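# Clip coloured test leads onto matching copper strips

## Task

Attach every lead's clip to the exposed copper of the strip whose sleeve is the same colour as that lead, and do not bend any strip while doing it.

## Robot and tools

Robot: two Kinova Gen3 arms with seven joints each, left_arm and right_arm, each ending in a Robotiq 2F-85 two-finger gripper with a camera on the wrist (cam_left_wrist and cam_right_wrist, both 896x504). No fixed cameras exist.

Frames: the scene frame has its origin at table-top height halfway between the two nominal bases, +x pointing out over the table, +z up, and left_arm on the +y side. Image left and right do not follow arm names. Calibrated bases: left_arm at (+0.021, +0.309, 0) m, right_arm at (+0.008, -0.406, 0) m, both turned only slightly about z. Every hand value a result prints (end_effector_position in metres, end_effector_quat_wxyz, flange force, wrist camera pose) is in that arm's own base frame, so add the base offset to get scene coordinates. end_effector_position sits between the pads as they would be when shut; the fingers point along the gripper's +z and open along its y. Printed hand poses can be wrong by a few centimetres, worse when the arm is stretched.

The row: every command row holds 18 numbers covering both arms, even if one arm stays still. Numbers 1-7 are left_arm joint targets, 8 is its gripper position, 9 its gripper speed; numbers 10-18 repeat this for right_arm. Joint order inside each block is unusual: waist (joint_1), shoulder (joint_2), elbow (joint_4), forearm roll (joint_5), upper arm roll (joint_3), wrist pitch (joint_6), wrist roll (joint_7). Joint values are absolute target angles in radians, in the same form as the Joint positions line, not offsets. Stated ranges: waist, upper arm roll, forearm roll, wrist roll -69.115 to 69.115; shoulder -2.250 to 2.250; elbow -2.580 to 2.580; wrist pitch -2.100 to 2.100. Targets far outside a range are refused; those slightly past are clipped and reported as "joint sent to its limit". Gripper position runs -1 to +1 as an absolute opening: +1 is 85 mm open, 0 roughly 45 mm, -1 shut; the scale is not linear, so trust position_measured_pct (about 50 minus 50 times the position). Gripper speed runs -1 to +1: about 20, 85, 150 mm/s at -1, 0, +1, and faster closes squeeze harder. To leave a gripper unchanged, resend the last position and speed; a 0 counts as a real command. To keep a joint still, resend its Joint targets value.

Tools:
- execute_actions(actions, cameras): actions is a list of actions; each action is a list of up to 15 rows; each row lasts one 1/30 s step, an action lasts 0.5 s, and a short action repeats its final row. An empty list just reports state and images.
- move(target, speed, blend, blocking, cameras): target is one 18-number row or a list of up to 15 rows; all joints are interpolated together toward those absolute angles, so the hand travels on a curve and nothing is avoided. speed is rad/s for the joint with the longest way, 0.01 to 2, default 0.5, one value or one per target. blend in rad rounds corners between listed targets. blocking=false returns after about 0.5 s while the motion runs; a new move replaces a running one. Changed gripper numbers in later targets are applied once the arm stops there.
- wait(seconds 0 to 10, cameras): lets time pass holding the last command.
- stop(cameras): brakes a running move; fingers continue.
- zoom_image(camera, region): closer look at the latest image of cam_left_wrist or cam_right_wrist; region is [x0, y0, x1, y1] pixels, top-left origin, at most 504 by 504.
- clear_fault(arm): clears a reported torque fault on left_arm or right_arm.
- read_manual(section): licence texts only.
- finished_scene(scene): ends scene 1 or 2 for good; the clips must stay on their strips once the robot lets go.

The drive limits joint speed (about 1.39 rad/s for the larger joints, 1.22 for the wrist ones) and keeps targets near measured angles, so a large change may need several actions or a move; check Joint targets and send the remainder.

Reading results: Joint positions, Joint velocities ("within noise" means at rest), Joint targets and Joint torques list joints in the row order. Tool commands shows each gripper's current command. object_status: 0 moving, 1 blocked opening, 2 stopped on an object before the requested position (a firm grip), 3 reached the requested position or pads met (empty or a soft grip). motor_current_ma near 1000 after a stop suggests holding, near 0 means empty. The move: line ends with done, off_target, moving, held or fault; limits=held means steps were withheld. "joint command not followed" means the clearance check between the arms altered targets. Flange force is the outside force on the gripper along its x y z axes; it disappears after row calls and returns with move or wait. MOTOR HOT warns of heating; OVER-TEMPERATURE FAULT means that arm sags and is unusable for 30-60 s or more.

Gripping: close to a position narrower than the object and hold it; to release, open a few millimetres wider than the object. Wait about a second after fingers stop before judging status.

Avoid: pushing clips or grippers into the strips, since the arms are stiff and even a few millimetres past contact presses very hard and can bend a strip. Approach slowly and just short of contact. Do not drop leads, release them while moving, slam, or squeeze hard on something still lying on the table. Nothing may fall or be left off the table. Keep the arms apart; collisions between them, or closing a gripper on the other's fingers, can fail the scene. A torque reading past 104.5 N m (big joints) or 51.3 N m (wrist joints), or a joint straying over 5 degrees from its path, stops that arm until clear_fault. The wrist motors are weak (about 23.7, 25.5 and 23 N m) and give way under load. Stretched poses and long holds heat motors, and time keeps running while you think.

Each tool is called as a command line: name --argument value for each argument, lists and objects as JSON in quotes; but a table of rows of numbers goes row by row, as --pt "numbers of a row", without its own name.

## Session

execute_actions --actions '[]'

Scene clock: 0.00 s.
left_arm: end_effector_position=(+0.5916, +0.2988, +0.2790) position_measured_pct=0.0 object_status=3 motor_current_ma=0 end_effector_quat_wxyz=(-0.037, +0.987, -0.125, +0.099) | right_arm: end_effector_position=(+0.0401, +0.4408, +0.1858) position_measured_pct=0.0 object_status=3 motor_current_ma=0 end_effector_quat_wxyz=(-0.252, +0.825, -0.184, +0.472)
Joint names: [waist, shoulder, elbow, forearm roll, upper arm roll, wrist pitch, wrist roll]
Joint positions: left_arm=[-0.343 0.775 0.852 0.438 -0.496 1.389 3.742] | right_arm=[-2.238 0.74 1.914 1.037 0.068 1.3 1.353]
Joint velocities: within noise
Joint torques (N m): no reading
Flange force (N): no reading
Joint targets: left_arm=[-0.343 0.775 0.852 0.438 -0.496 1.389 3.742] | right_arm=[-2.238 0.740 1.914 1.037 0.068 1.300 1.353]
Tool commands: left_gripper/position=+1.0 left_gripper/speed=+1.0 right_gripper/position=+1.0 right_gripper/speed=+1.0
camera_calibration:
cam_left_wrist: T_world_to_cam=[[-0.327442, -0.944091, -0.038383, 0.473594], [-0.93943, 0.329641, -0.0938521, 0.533823], [0.101258, 0.00532702, -0.994846, 0.367754], [0, 0, 0, 1]] pos_world=[0.619326, 0.269187, 0.434137]
cam_right_wrist: T_world_to_cam=[[-0.183524, -0.771016, -0.609798, 0.440894], [-0.463077, 0.615, -0.638228, -0.0793802], [0.867109, 0.165253, -0.469907, 0.117996], [0, 0, 0, 1]] pos_world=[-0.0581598, 0.369256, 0.27364]

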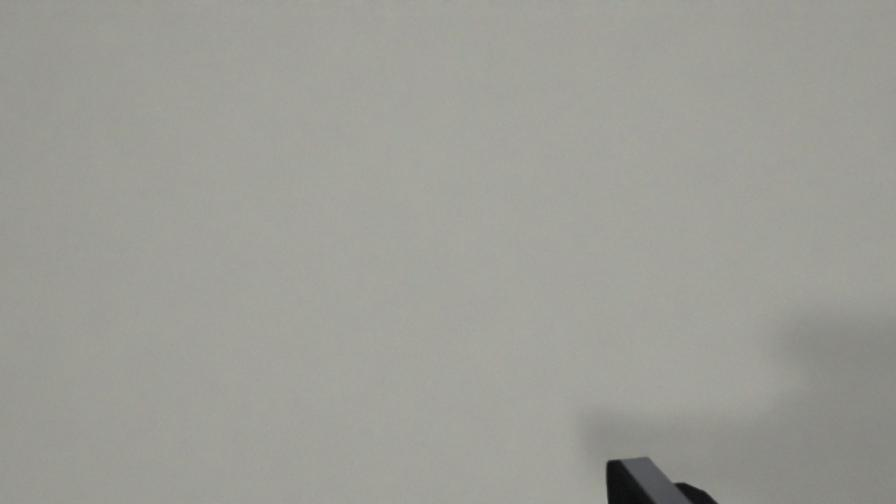

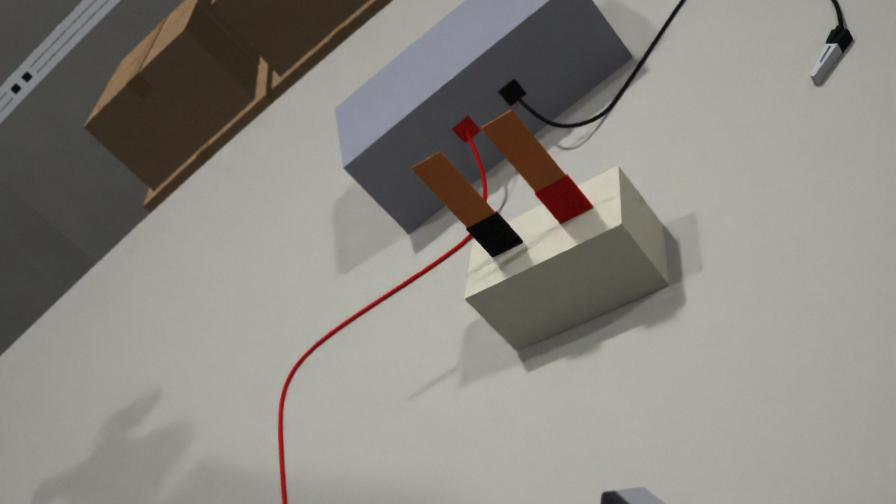

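move --target '[0.699,0.378,0.919,0,0,1.845,5.411,1,1,-0.25,0.111,1.562,0,0,1.468,1.353,1,1]' --speed 1.1

Scene clock: 5.43 s.
left_arm: end_effector_position=(+0.3345, -0.3136, +0.4496) position_measured_pct=0.0 object_status=3 motor_current_ma=0 end_effector_quat_wxyz=(+0.000, +1.000, +0.000, +0.000) | right_arm: end_effector_position=(+0.3545, +0.0649, +0.3596) position_measured_pct=0.0 object_status=3 motor_current_ma=0 end_effector_quat_wxyz=(+0.000, -0.016, +1.000, +0.000)
Joint names: [waist, shoulder, elbow, forearm roll, upper arm roll, wrist pitch, wrist roll]
Joint positions: left_arm=[0.699 0.378 0.919 0 0 1.845 5.411] | right_arm=[-0.25 0.111 1.562 0 0 1.468 1.353]
Joint velocities: within noise
Joint torques (N m): left_arm=[0.13 -15.14 -8.4 0.01 0.84 -0.33 -0.24] | right_arm=[0.28 -11.03 -9.59 0.12 -1.28 0.49 -0.01]
Flange force (N): left_arm=[-1.4 -0.9 -1.7] | right_arm=[2.3 -1.4 3.8]
Joint targets: left_arm=[0.699 0.378 0.919 0.000 0.000 1.845 5.411] | right_arm=[-0.250 0.111 1.562 0.000 0.000 1.468 1.353]
move: done
camera_calibration:
cam_left_wrist: T_world_to_cam=[[-0.0786701, -0.99403, 0.0756005, -0.332252], [-0.992753, 0.0850275, 0.0849182, 0.370971], [-0.0908393, -0.0683721, -0.993516, 0.607346], [0, 0, 0, 1]] pos_world=[0.397315, -0.320286, 0.597024]
cam_right_wrist: T_world_to_cam=[[0.0573611, 0.994722, 0.0850757, -0.135212], [0.998269, -0.0560415, -0.0178213, -0.289198], [-0.0129594, 0.0859507, -0.996215, 0.495453], [0, 0, 0, 1]] pos_world=[0.302874, 0.0757068, 0.499927]

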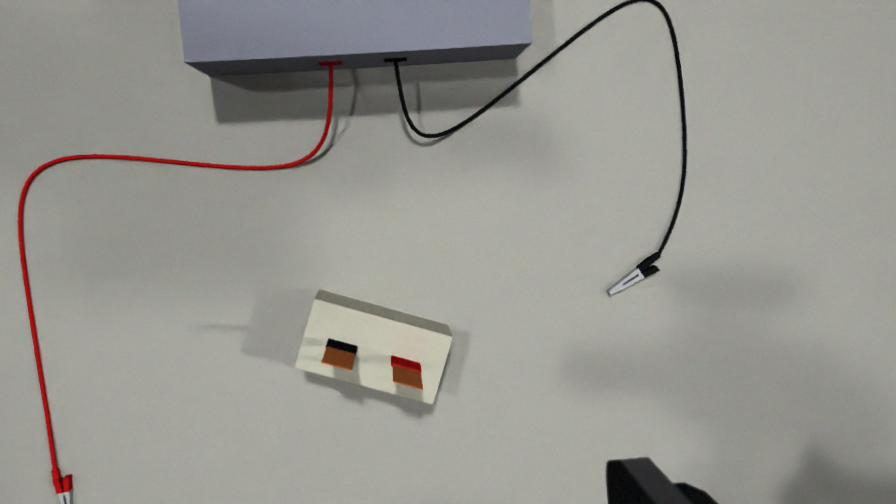

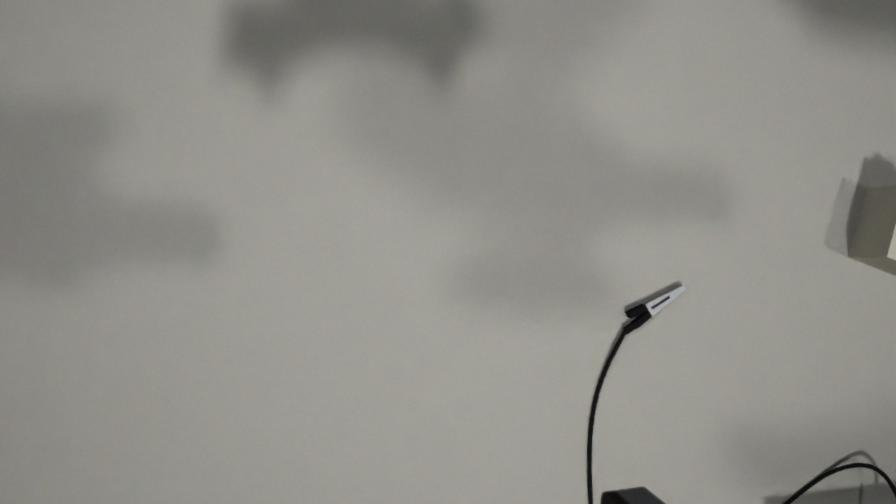

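zoom_image --camera "cam_left_wrist" --region '[280, 270, 480, 420]'

zoom_image --camera "cam_left_wrist" --region '[590, 230, 690, 310]'

zoom_image --camera "cam_left_wrist" --region '[20, 424, 120, 504]'

zoom_image --camera "cam_right_wrist" --region '[600, 260, 720, 356]'

Scaled by 2.520 from the camera's 896x504 image, which has a finer 1280x720 frame.

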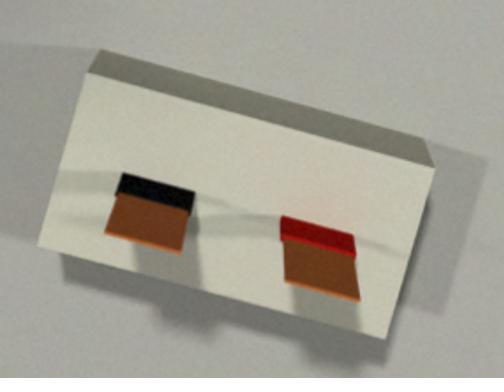

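Scaled by 5.040 from the camera's 896x504 image, which has a finer 1280x720 frame.

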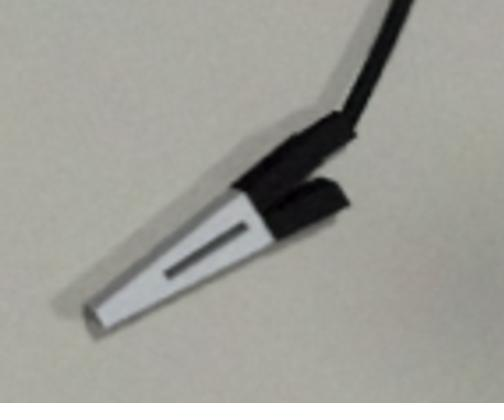

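Scaled by 5.040 from the camera's 896x504 image, which has a finer 1280x720 frame.

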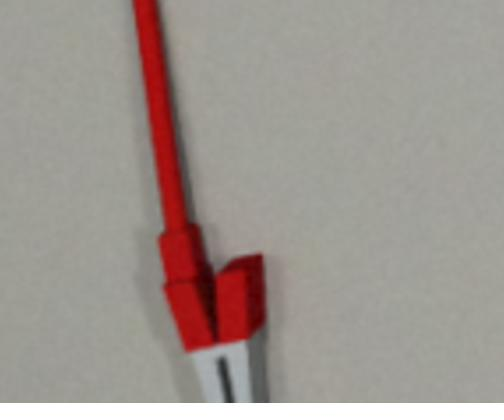

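Scaled by 4.200 from the camera's 896x504 image, which has a finer 1280x720 frame.

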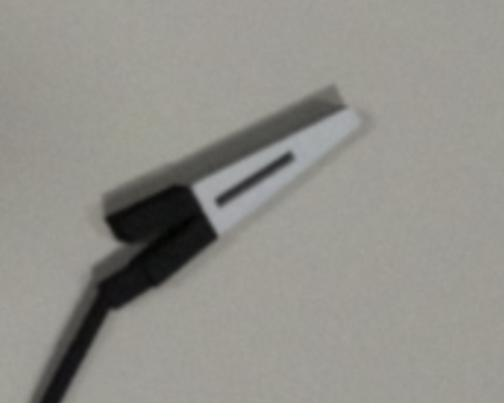

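move --target '[0.3089,0.18,2.4084,0,0,0.5532,8.2868,-0.342,0,-0.6235,0.47,1.915,0,0,0.7566,-0.1313,-0.342,0]' --speed 1.1

zoom_image --camera "cam_left_wrist" --region '[280, 160, 580, 504]'

zoom_image --camera "cam_right_wrist" --region '[280, 160, 580, 504]'

Scene clock: 20.33 s.
left_arm: end_effector_position=(+0.2216, -0.0968, +0.1200) position_measured_pct=67.1 object_status=3 motor_current_ma=0 end_effector_quat_wxyz=(+0.000, -0.062, +0.998, +0.000) | right_arm: end_effector_position=(+0.3444, +0.2171, +0.1201) position_measured_pct=67.1 object_status=3 motor_current_ma=0 end_effector_quat_wxyz=(+0.000, +0.514, +0.858, +0.000)
Joint names: [waist, shoulder, elbow, forearm roll, upper arm roll, wrist pitch, wrist roll]
Joint positions: left_arm=[0.309 0.18 2.408 0 0 0.553 8.287] | right_arm=[-0.623 0.47 1.915 0 0 0.757 -0.131]
Joint velocities: within noise
Joint torques (N m): left_arm=[0.1 -7.3 -4.47 0.02 0.73 -0.24 -0.22] | right_arm=[0.11 -15.07 -6.87 0.08 -1.18 0.45 0.02]
Flange force (N): left_arm=[1.4 0.6 -5.1] | right_arm=[0.1 -3.6 2.2]
Joint targets: left_arm=[0.309 0.180 2.408 0.000 0.000 0.553 8.287] | right_arm=[-0.624 0.470 1.915 0.000 0.000 0.757 -0.131]
move: done
camera_calibration:
cam_left_wrist: T_world_to_cam=[[-0.0451106, 0.9961, 0.0758326, 0.084478], [0.995665, 0.0386498, 0.084607, -0.176639], [0.081346, 0.0793205, -0.993525, 0.260673], [0, 0, 0, 1]] pos_world=[0.158479, -0.0979982, 0.267524]
cam_right_wrist: T_world_to_cam=[[0.9169, 0.389974, 0.0849341, -0.430338], [0.392767, -0.919453, -0.0184274, 0.12109], [0.0709067, 0.0502554, -0.996216, 0.222487], [0, 0, 0, 1]] pos_world=[0.331241, 0.267976, 0.260427]

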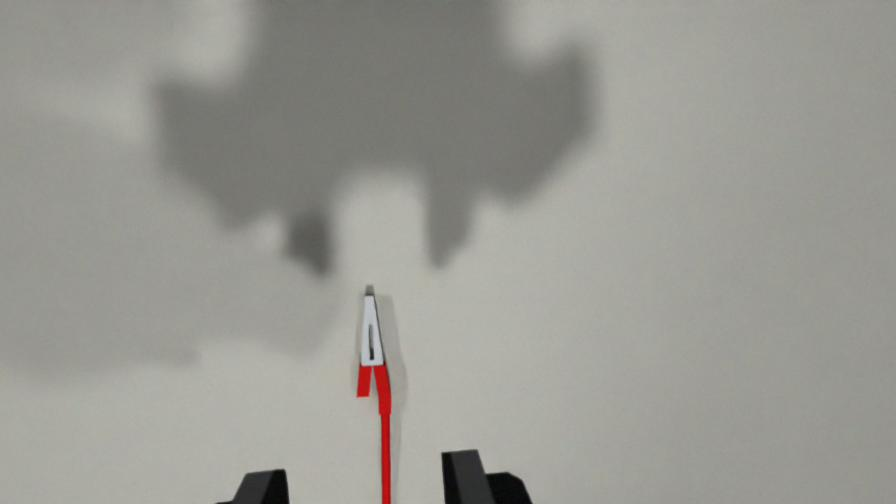

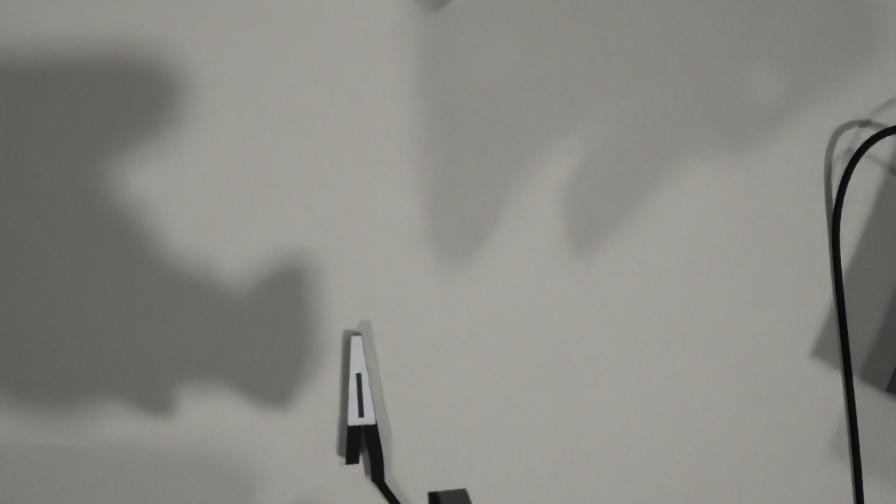

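Scaled by 1.465 from the camera's 896x504 image, which has a finer 1280x720 frame.

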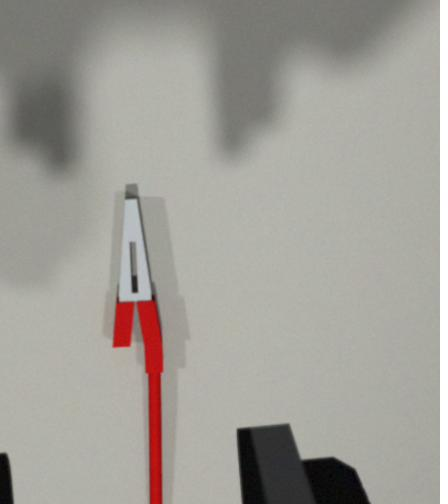

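Scaled by 1.465 from the camera's 896x504 image, which has a finer 1280x720 frame.

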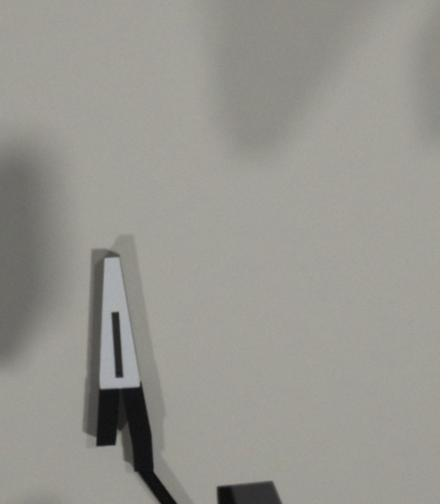

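zoom_image --camera "cam_left_wrist" --region '[340, 275, 410, 425]'

zoom_image --camera "cam_right_wrist" --region '[325, 320, 405, 490]'

Scaled by 3.360 from the camera's 896x504 image, which has a finer 1280x720 frame.

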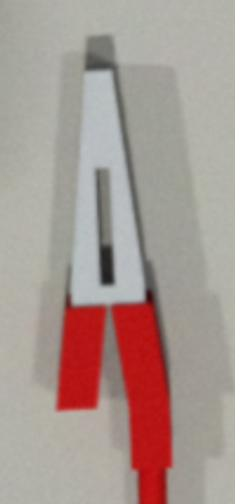

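Scaled by 2.965 from the camera's 896x504 image, which has a finer 1280x720 frame.

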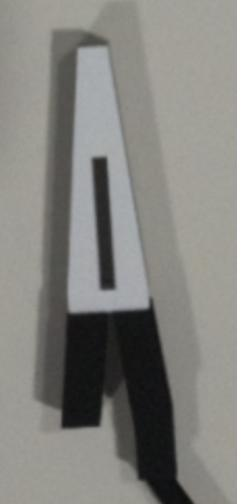

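move --target '[0.3027,0.4271,2.4899,0,0,0.2246,8.2370,-0.342,0,-0.6080,0.6131,1.9763,0,0,0.5522,-0.1438,-0.342,0]' --speed 0.4

zoom_image --camera "cam_left_wrist" --region '[250, 264, 500, 504]'

zoom_image --camera "cam_right_wrist" --region '[250, 264, 500, 504]'

Scene clock: 27.03 s.
left_arm: end_effector_position=(+0.2258, -0.0965, +0.0500) position_measured_pct=67.1 object_status=3 motor_current_ma=0 end_effector_quat_wxyz=(+0.000, -0.040, +0.999, +0.000) | right_arm: end_effector_position=(+0.3483, +0.2121, +0.0500) position_measured_pct=67.1 object_status=3 motor_current_ma=0 end_effector_quat_wxyz=(+0.000, +0.526, +0.851, +0.000)
Joint names: [waist, shoulder, elbow, forearm roll, upper arm roll, wrist pitch, wrist roll]
Joint positions: left_arm=[0.303 0.427 2.49 0 0 0.225 8.237] | right_arm=[-0.608 0.613 1.976 0 0 0.552 -0.144]
Joint velocities: within noise
Joint torques (N m): left_arm=[0.1 -8.84 -1.71 0 0.87 -0.2 -0.25] | right_arm=[0.06 -16.13 -5.37 0.08 -1.16 0.39 0.01]
Flange force (N): left_arm=[0.7 -0.6 -7.6] | right_arm=[0.4 -3.5 1.6]
Joint targets: left_arm=[0.303 0.427 2.490 0.000 0.000 0.225 8.237] | right_arm=[-0.608 0.613 1.976 0.000 0.000 0.552 -0.144]
move: done
camera_calibration:
cam_left_wrist: T_world_to_cam=[[-0.0016898, 0.997116, 0.0758788, 0.0799865], [0.996402, -0.00475058, 0.0846164, -0.179255], [0.0847328, 0.0757488, -0.99352, 0.189654], [0, 0, 0, 1]] pos_world=[0.162675, -0.0949734, 0.197523]
cam_right_wrist: T_world_to_cam=[[0.92745, 0.364173, 0.0849398, -0.424198], [0.366893, -0.930081, -0.018424, 0.12504], [0.0722914, 0.0482512, -0.996216, 0.15267], [0, 0, 0, 1]] pos_world=[0.33651, 0.263412, 0.190427]

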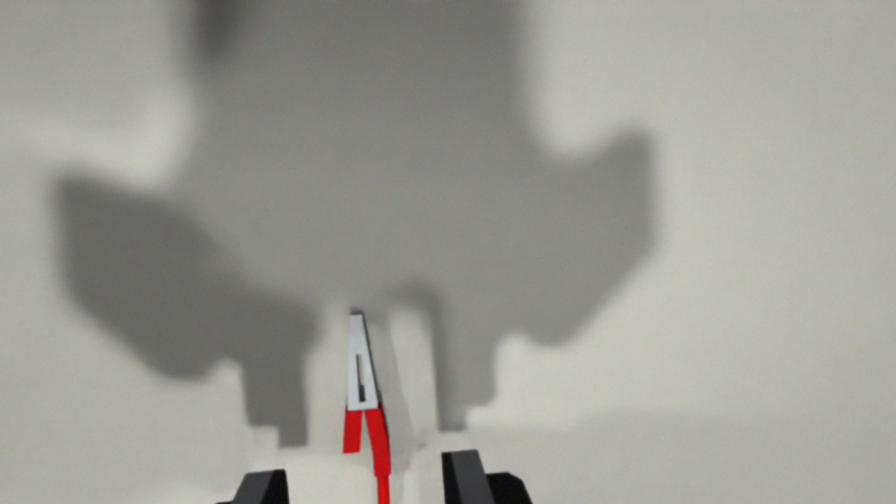

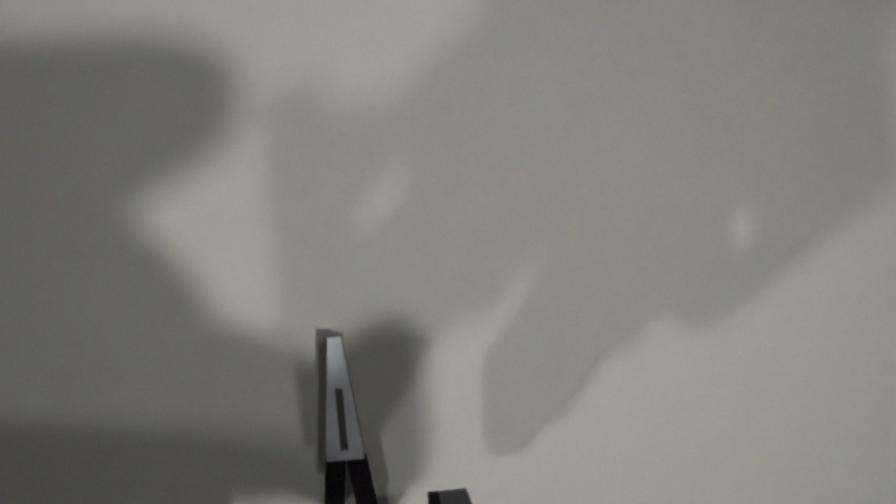

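Scaled by 2.016 from the camera's 896x504 image, which has a finer 1280x720 frame.

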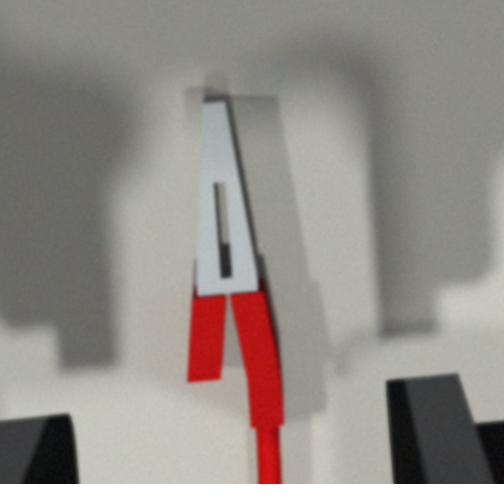

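Scaled by 2.016 from the camera's 896x504 image, which has a finer 1280x720 frame.

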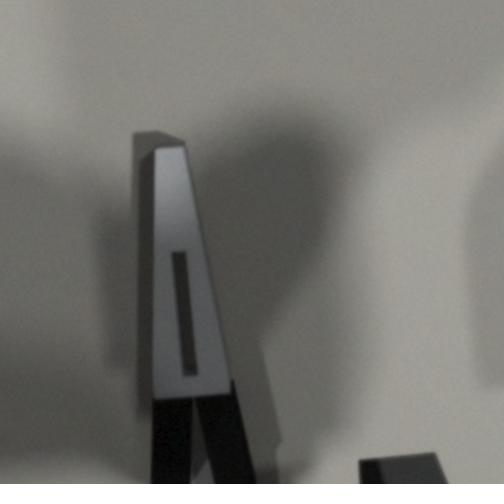

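move --target '[0.3061,0.5409,2.5147,0,0,0.0860,8.2194,-0.342,0,-0.6082,0.6776,1.9945,0,0,0.4695,-0.1440,-0.342,0]' --speed 0.12

zoom_image --camera "cam_left_wrist" --region '[250, 264, 500, 504]'

zoom_image --camera "cam_right_wrist" --region '[250, 264, 500, 504]'

Scene clock: 30.83 s.
left_arm: end_effector_position=(+0.2248, -0.0971, +0.0210) position_measured_pct=67.1 object_status=3 motor_current_ma=0 end_effector_quat_wxyz=(+0.000, -0.030, +1.000, +0.000) | right_arm: end_effector_position=(+0.3474, +0.2116, +0.0210) position_measured_pct=67.1 object_status=3 motor_current_ma=0 end_effector_quat_wxyz=(+0.000, +0.525, +0.851, +0.000)
Joint names: [waist, shoulder, elbow, forearm roll, upper arm roll, wrist pitch, wrist roll]
Joint positions: left_arm=[0.306 0.541 2.515 0 0 0.086 8.219] | right_arm=[-0.608 0.678 1.994 0 0 0.469 -0.144]
Joint velocities: within noise
Joint torques (N m): left_arm=[0.08 -10.09 -0.44 -0.02 0.89 -0.33 -0.23] | right_arm=[0.08 -16.42 -4.75 0.08 -1.1 0.4 0.01]
Flange force (N): left_arm=[-0.9 -1.2 -6.7] | right_arm=[0.6 -3.8 1.2]
Joint targets: left_arm=[0.306 0.541 2.515 0.000 0.000 0.086 8.219] | right_arm=[-0.608 0.678 1.994 0.000 0.000 0.469 -0.144]
move: done
camera_calibration:
cam_left_wrist: T_world_to_cam=[[0.0193254, 0.996933, 0.075841, 0.0779624], [0.99608, -0.0257468, 0.084626, -0.177876], [0.086319, 0.0739083, -0.993522, 0.160422], [0, 0, 0, 1]] pos_world=[0.161825, -0.0941595, 0.168523]
cam_right_wrist: T_world_to_cam=[[0.92745, 0.364173, 0.0849398, -0.42071], [0.366893, -0.930081, -0.018424, 0.124369], [0.0722914, 0.0482512, -0.996216, 0.123769], [0, 0, 0, 1]] pos_world=[0.33561, 0.262912, 0.161327]

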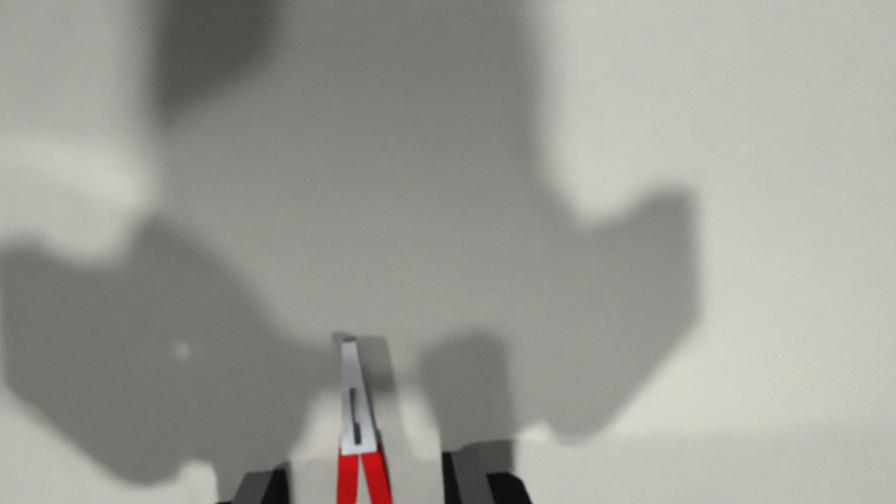

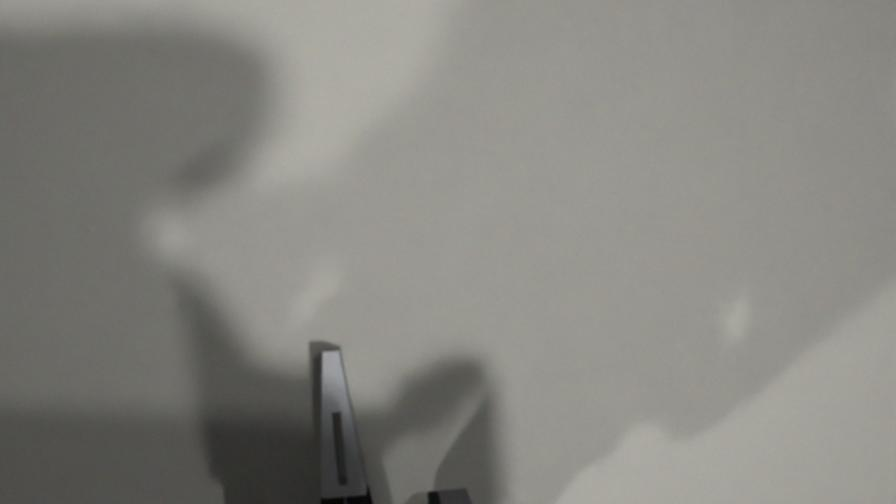

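Scaled by 2.016 from the camera's 896x504 image, which has a finer 1280x720 frame.

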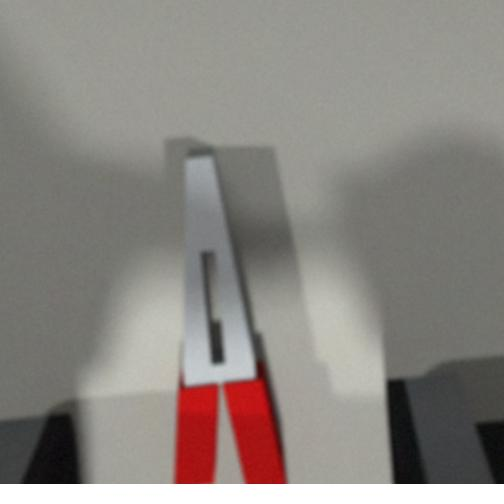

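Scaled by 2.016 from the camera's 896x504 image, which has a finer 1280x720 frame.

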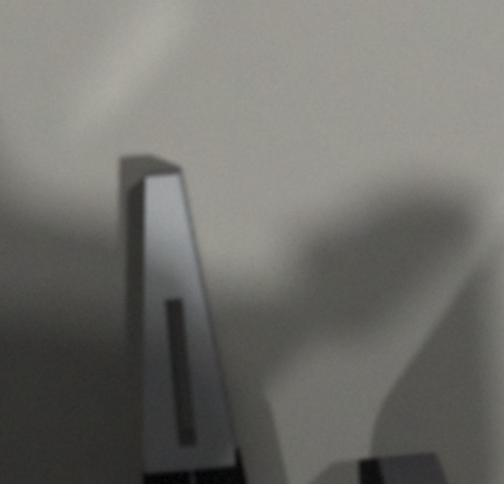

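move --target '[0.3061,0.5409,2.5147,0,0,0.0860,8.2194,-0.76,-1,-0.6082,0.6776,1.9945,0,0,0.4695,-0.1440,-0.75,-1]' --speed 0.12

zoom_image --camera "cam_left_wrist" --region '[250, 264, 500, 504]'

zoom_image --camera "cam_right_wrist" --region '[250, 264, 500, 504]'

Scene clock: 32.67 s.
left_arm: end_effector_position=(+0.2248, -0.0971, +0.0210) position_measured_pct=87.9 object_status=0 motor_current_ma=0 end_effector_quat_wxyz=(+0.000, -0.030, +1.000, +0.000) | right_arm: end_effector_position=(+0.3474, +0.2116, +0.0210) position_measured_pct=87.4 object_status=3 motor_current_ma=60 end_effector_quat_wxyz=(+0.000, +0.525, +0.851, +0.000)
Joint names: [waist, shoulder, elbow, forearm roll, upper arm roll, wrist pitch, wrist roll]
Joint positions: left_arm=[0.306 0.541 2.515 0 0 0.086 8.219] | right_arm=[-0.608 0.678 1.995 0 0 0.469 -0.144]
Joint velocities: within noise
Joint torques (N m): left_arm=[0.11 -10.04 -0.46 -0.01 0.92 -0.21 -0.24] | right_arm=[0.07 -16.3 -4.64 0.07 -1.12 0.51 0.02]
Flange force (N): left_arm=[-0.6 -0.9 -6.3] | right_arm=[0.6 -3.8 1.2]
Joint targets: left_arm=[0.306 0.541 2.515 0.000 0.000 0.086 8.219] | right_arm=[-0.608 0.678 1.995 0.000 0.000 0.469 -0.144]
move: done
camera_calibration:
cam_left_wrist: T_world_to_cam=[[0.0193265, 0.996933, 0.0758391, 0.0779625], [0.996089, -0.0257403, 0.0845269, -0.177861], [0.0862198, 0.0739089, -0.993531, 0.16044], [0, 0, 0, 1]] pos_world=[0.161825, -0.0941596, 0.168524]
cam_right_wrist: T_world_to_cam=[[0.92745, 0.364173, 0.0849398, -0.42071], [0.366893, -0.930081, -0.018424, 0.124369], [0.0722914, 0.0482512, -0.996216, 0.123769], [0, 0, 0, 1]] pos_world=[0.33561, 0.262912, 0.161327]

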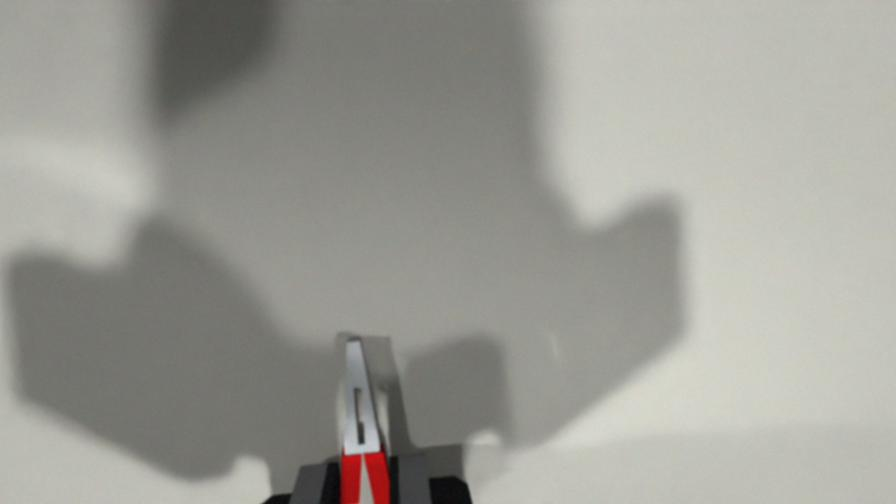

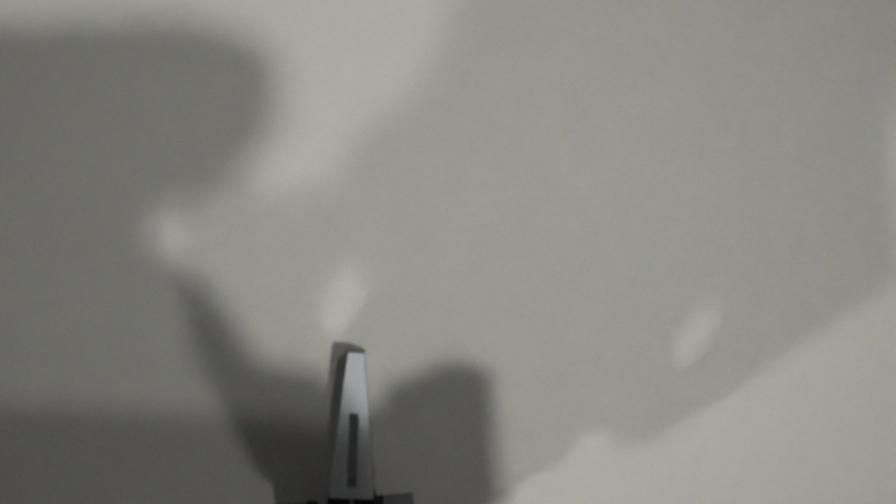

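Scaled by 2.016 from the camera's 896x504 image, which has a finer 1280x720 frame.

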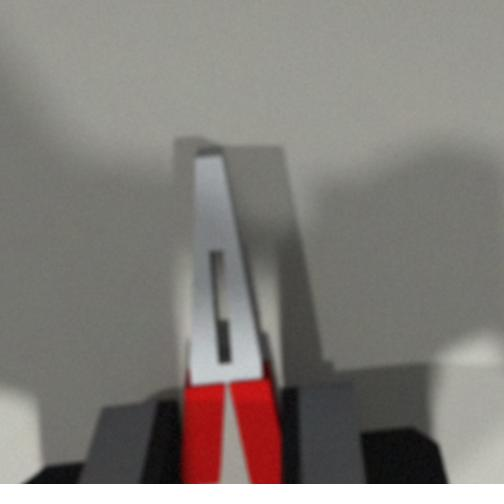

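Scaled by 2.016 from the camera's 896x504 image, which has a finer 1280x720 frame.

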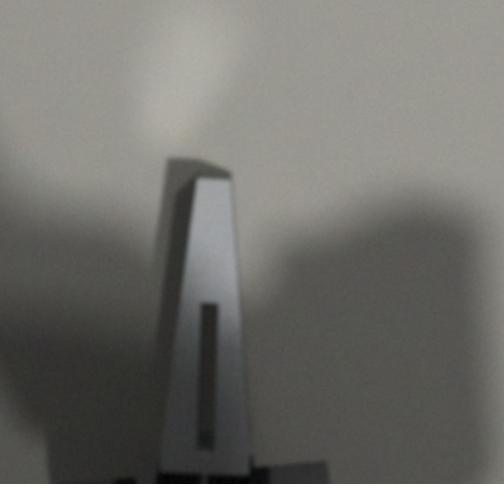

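move --target '[0.3061,0.5409,2.5147,0,0,0.0860,8.2194,-0.785,-1,-0.6082,0.6776,1.9945,0,0,0.4695,-0.1440,-0.77,-1]' --speed 0.12

zoom_image --camera "cam_left_wrist" --region '[250, 264, 500, 504]'

zoom_image --camera "cam_right_wrist" --region '[250, 264, 500, 504]'

Scene clock: 33.50 s.
left_arm: end_effector_position=(+0.2248, -0.0971, +0.0210) position_measured_pct=89.2 object_status=3 motor_current_ma=40 end_effector_quat_wxyz=(+0.000, -0.030, +1.000, +0.000) | right_arm: end_effector_position=(+0.3474, +0.2116, +0.0210) position_measured_pct=88.7 object_status=0 motor_current_ma=90 end_effector_quat_wxyz=(+0.000, +0.525, +0.851, +0.000)
Joint names: [waist, shoulder, elbow, forearm roll, upper arm roll, wrist pitch, wrist roll]
Joint positions: left_arm=[0.306 0.541 2.515 0 0 0.086 8.219] | right_arm=[-0.608 0.678 1.995 0 0 0.469 -0.144]
Joint velocities: within noise
Joint torques (N m): left_arm=[0.08 -10.03 -0.45 -0.01 0.87 -0.23 -0.25] | right_arm=[0.09 -16.44 -4.78 0.09 -1.13 0.43 0]
Flange force (N): left_arm=[-0.6 -1.0 -6.5] | right_arm=[0.6 -3.9 1.4]
Joint targets: left_arm=[0.306 0.541 2.515 0.000 0.000 0.086 8.219] | right_arm=[-0.608 0.678 1.995 0.000 0.000 0.469 -0.144]
move: done
camera_calibration:
cam_left_wrist: T_world_to_cam=[[0.0193265, 0.996933, 0.0758391, 0.0779625], [0.996089, -0.0257403, 0.0845269, -0.177861], [0.0862198, 0.0739089, -0.993531, 0.16044], [0, 0, 0, 1]] pos_world=[0.161825, -0.0941596, 0.168524]
cam_right_wrist: T_world_to_cam=[[0.92745, 0.364173, 0.0849398, -0.42071], [0.366893, -0.930081, -0.018424, 0.124369], [0.0722914, 0.0482512, -0.996216, 0.123769], [0, 0, 0, 1]] pos_world=[0.33561, 0.262912, 0.161327]

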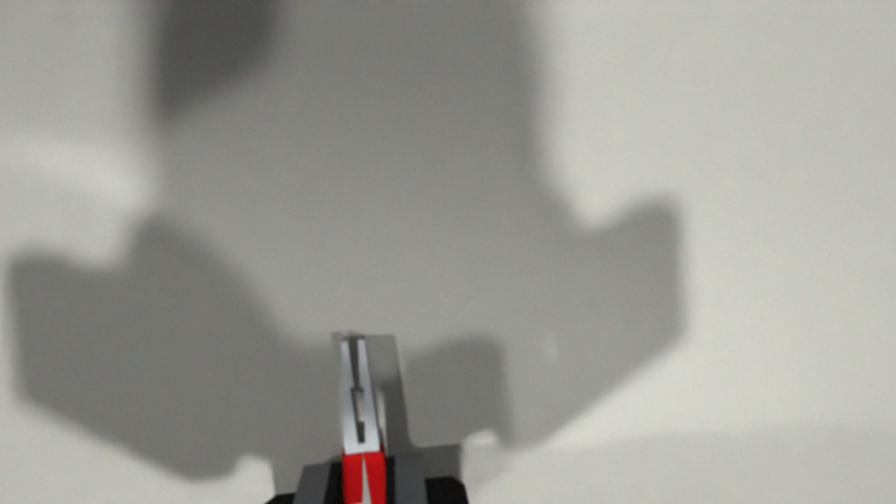

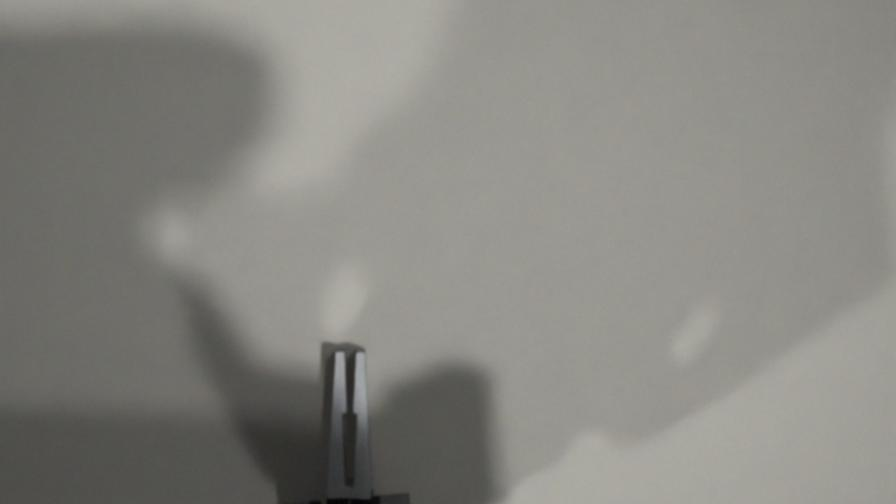

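Scaled by 2.016 from the camera's 896x504 image, which has a finer 1280x720 frame.

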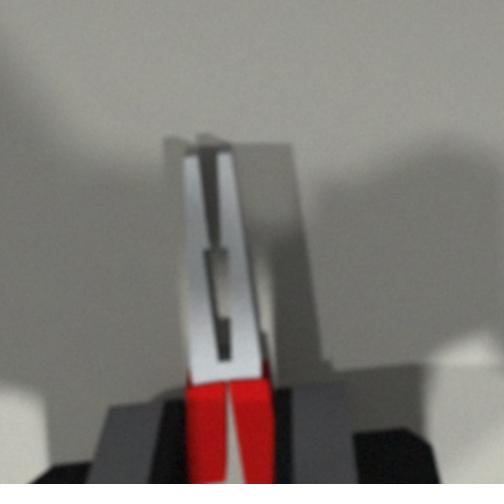

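Scaled by 2.016 from the camera's 896x504 image, which has a finer 1280x720 frame.

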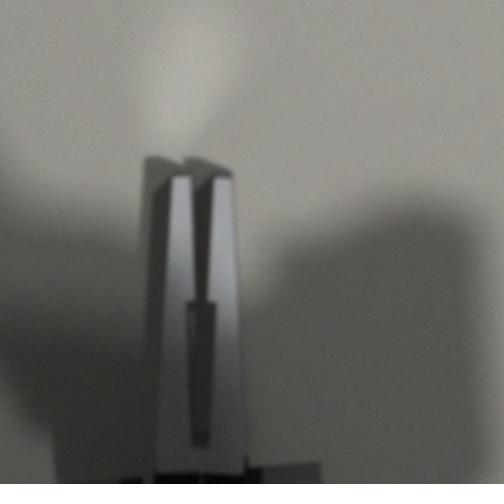

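move --target '[0.3061,0.4264,2.4917,0,0,0.2235,8.2194,-0.79,-1,-0.6082,0.6117,1.9797,0,0,0.5502,-0.1440,-0.775,-1]' --speed 0.12

zoom_image --camera "cam_left_wrist" --region '[250, 264, 500, 504]'

zoom_image --camera "cam_right_wrist" --region '[250, 264, 500, 504]'

Scene clock: 35.53 s.
left_arm: end_effector_position=(+0.2249, -0.0971, +0.0500) position_measured_pct=89.2 object_status=3 motor_current_ma=40 end_effector_quat_wxyz=(+0.000, -0.030, +1.000, +0.000) | right_arm: end_effector_position=(+0.3474, +0.2116, +0.0500) position_measured_pct=88.7 object_status=3 motor_current_ma=90 end_effector_quat_wxyz=(+0.000, +0.525, +0.851, +0.000)
Joint names: [waist, shoulder, elbow, forearm roll, upper arm roll, wrist pitch, wrist roll]
Joint positions: left_arm=[0.306 0.426 2.492 0 0 0.223 8.219] | right_arm=[-0.608 0.612 1.98 0 0 0.55 -0.144]
Joint velocities: within noise
Joint torques (N m): left_arm=[0.11 -9.13 -1.69 0 0.84 -0.38 -0.25] | right_arm=[0.09 -16.02 -5.4 0.07 -1.11 0.38 0]
Flange force (N): left_arm=[0.0 -0.9 -7.3] | right_arm=[0.5 -3.7 1.4]
Joint targets: left_arm=[0.306 0.426 2.492 0.000 0.000 0.223 8.219] | right_arm=[-0.608 0.612 1.980 0.000 0.000 0.550 -0.144]
move: done
camera_calibration:
cam_left_wrist: T_world_to_cam=[[0.0193188, 0.996933, 0.0758405, 0.0758639], [0.99608, -0.0257401, 0.0846264, -0.180333], [0.086319, 0.0739083, -0.993522, 0.189242], [0, 0, 0, 1]] pos_world=[0.161825, -0.0942596, 0.197523]
cam_right_wrist: T_world_to_cam=[[0.92745, 0.364173, 0.0849398, -0.423137], [0.366893, -0.930081, -0.018424, 0.12481], [0.0722914, 0.0482512, -0.996216, 0.152664], [0, 0, 0, 1]] pos_world=[0.33561, 0.262812, 0.190327]

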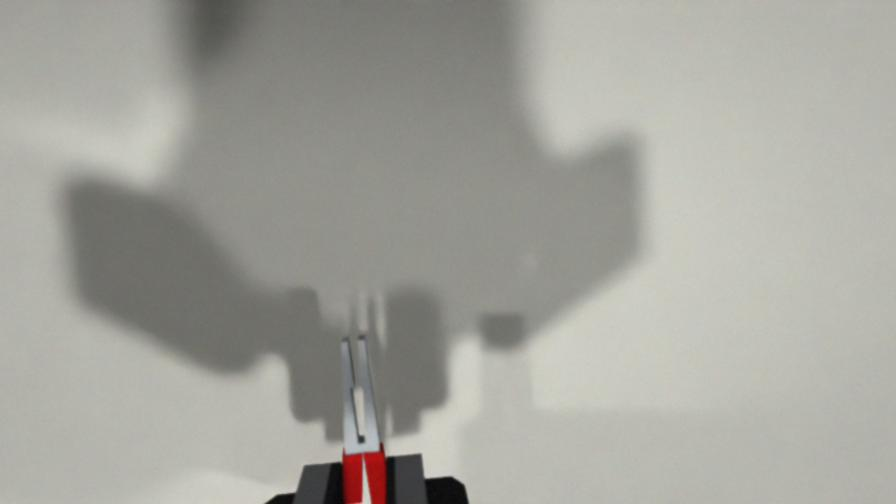

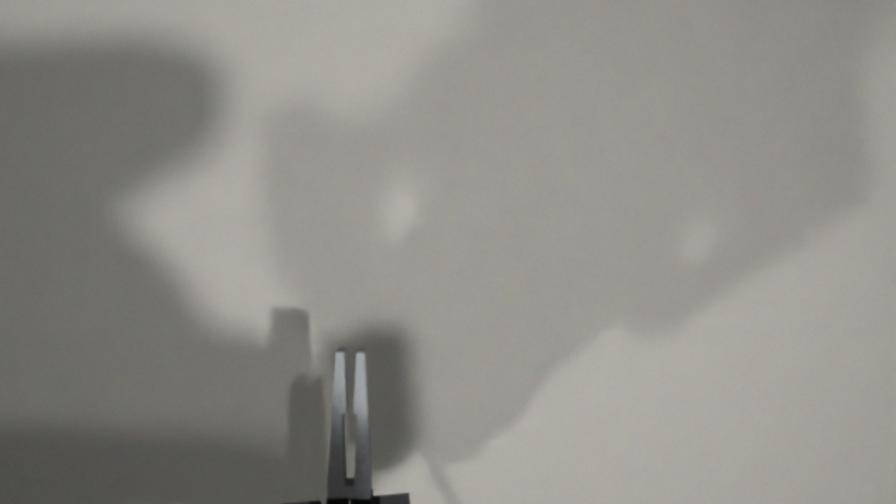

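Scaled by 2.016 from the camera's 896x504 image, which has a finer 1280x720 frame.

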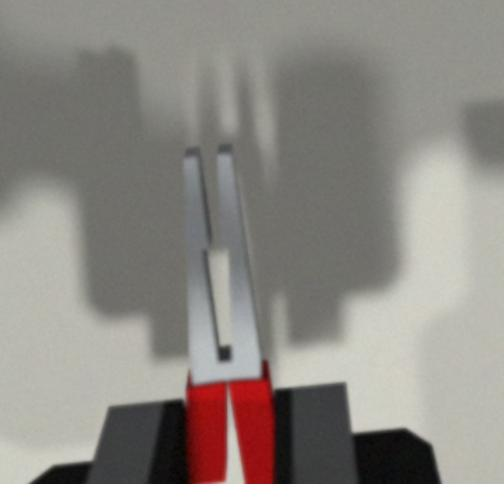

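Scaled by 2.016 from the camera's 896x504 image, which has a finer 1280x720 frame.

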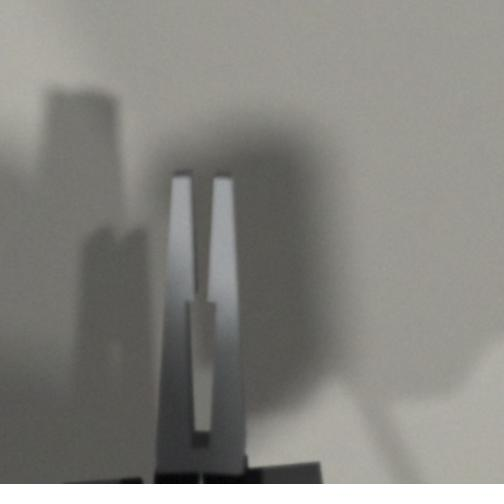

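move --target '[0.3061,0.4264,2.4917,0,0,0.2235,8.2194,-0.81,-1,-0.6082,0.6117,1.9797,0,0,0.5502,-0.1440,-0.795,-1]' --speed 0.12

zoom_image --camera "cam_left_wrist" --region '[250, 264, 500, 504]'

zoom_image --camera "cam_right_wrist" --region '[250, 264, 500, 504]'

Scene clock: 36.33 s.
left_arm: end_effector_position=(+0.2249, -0.0971, +0.0501) position_measured_pct=90.5 object_status=0 motor_current_ma=50 end_effector_quat_wxyz=(+0.000, -0.030, +1.000, +0.000) | right_arm: end_effector_position=(+0.3474, +0.2116, +0.0500) position_measured_pct=89.6 object_status=0 motor_current_ma=90 end_effector_quat_wxyz=(+0.000, +0.525, +0.851, +0.000)
Joint names: [waist, shoulder, elbow, forearm roll, upper arm roll, wrist pitch, wrist roll]
Joint positions: left_arm=[0.306 0.426 2.492 0 0 0.224 8.219] | right_arm=[-0.608 0.612 1.98 0 0 0.55 -0.144]
Joint velocities: within noise
Joint torques (N m): left_arm=[0.12 -9.28 -1.65 0 0.87 -0.26 -0.24] | right_arm=[0.09 -16.04 -5.4 0.08 -1.13 0.42 -0.01]
Flange force (N): left_arm=[0.0 -0.8 -6.2] | right_arm=[0.4 -3.7 1.6]
Joint targets: left_arm=[0.306 0.426 2.492 0.000 0.000 0.224 8.219] | right_arm=[-0.608 0.612 1.980 0.000 0.000 0.550 -0.144]
move: done
camera_calibration:
cam_left_wrist: T_world_to_cam=[[0.0193254, 0.996933, 0.075841, 0.0758627], [0.99608, -0.0257468, 0.084626, -0.180333], [0.086319, 0.0739083, -0.993522, 0.189242], [0, 0, 0, 1]] pos_world=[0.161825, -0.0942595, 0.197523]
cam_right_wrist: T_world_to_cam=[[0.92745, 0.364173, 0.0849398, -0.423145], [0.366893, -0.930081, -0.018424, 0.124812], [0.0722914, 0.0482512, -0.996216, 0.152764], [0, 0, 0, 1]] pos_world=[0.33561, 0.262812, 0.190427]

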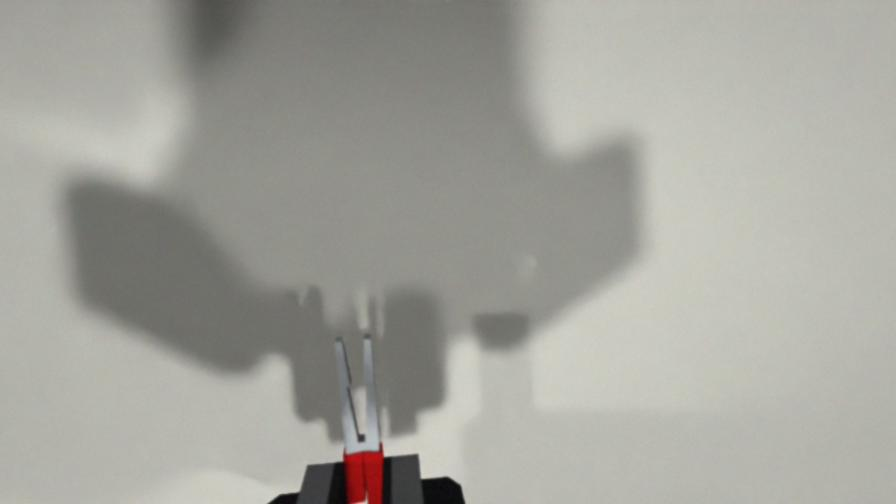

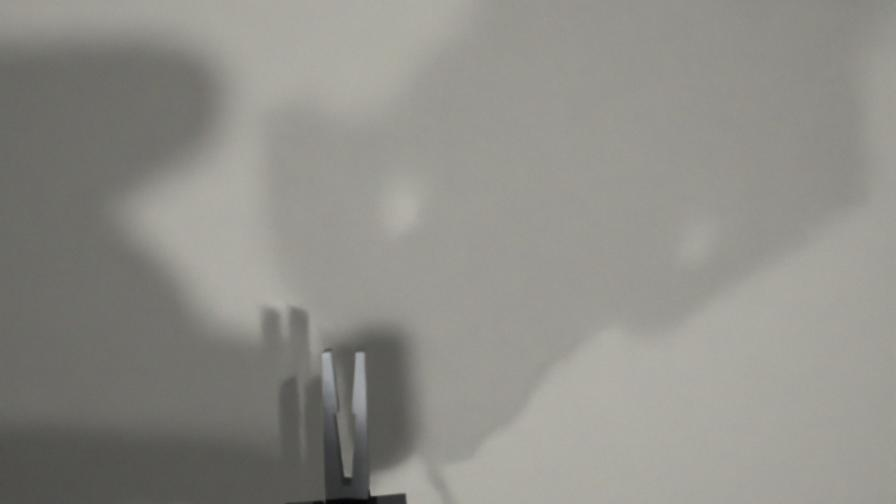

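Scaled by 2.016 from the camera's 896x504 image, which has a finer 1280x720 frame.

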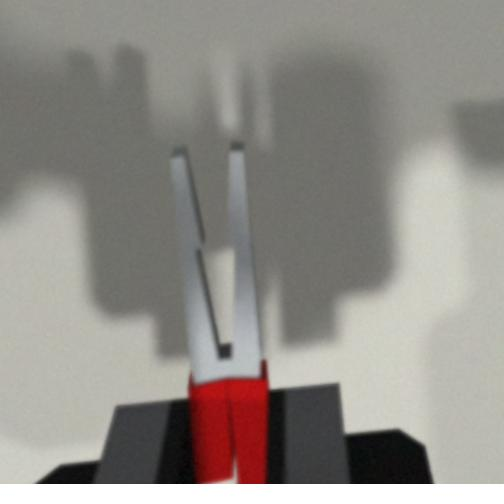

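Scaled by 2.016 from the camera's 896x504 image, which has a finer 1280x720 frame.

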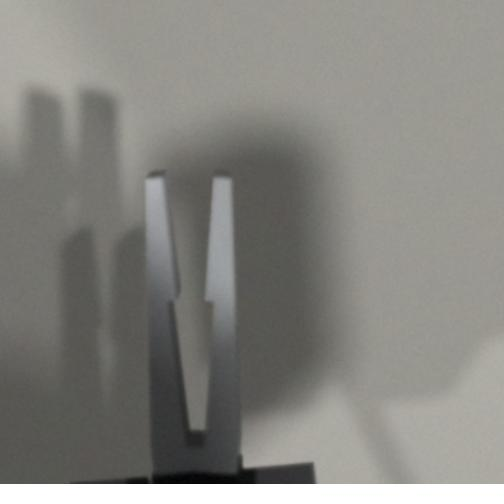

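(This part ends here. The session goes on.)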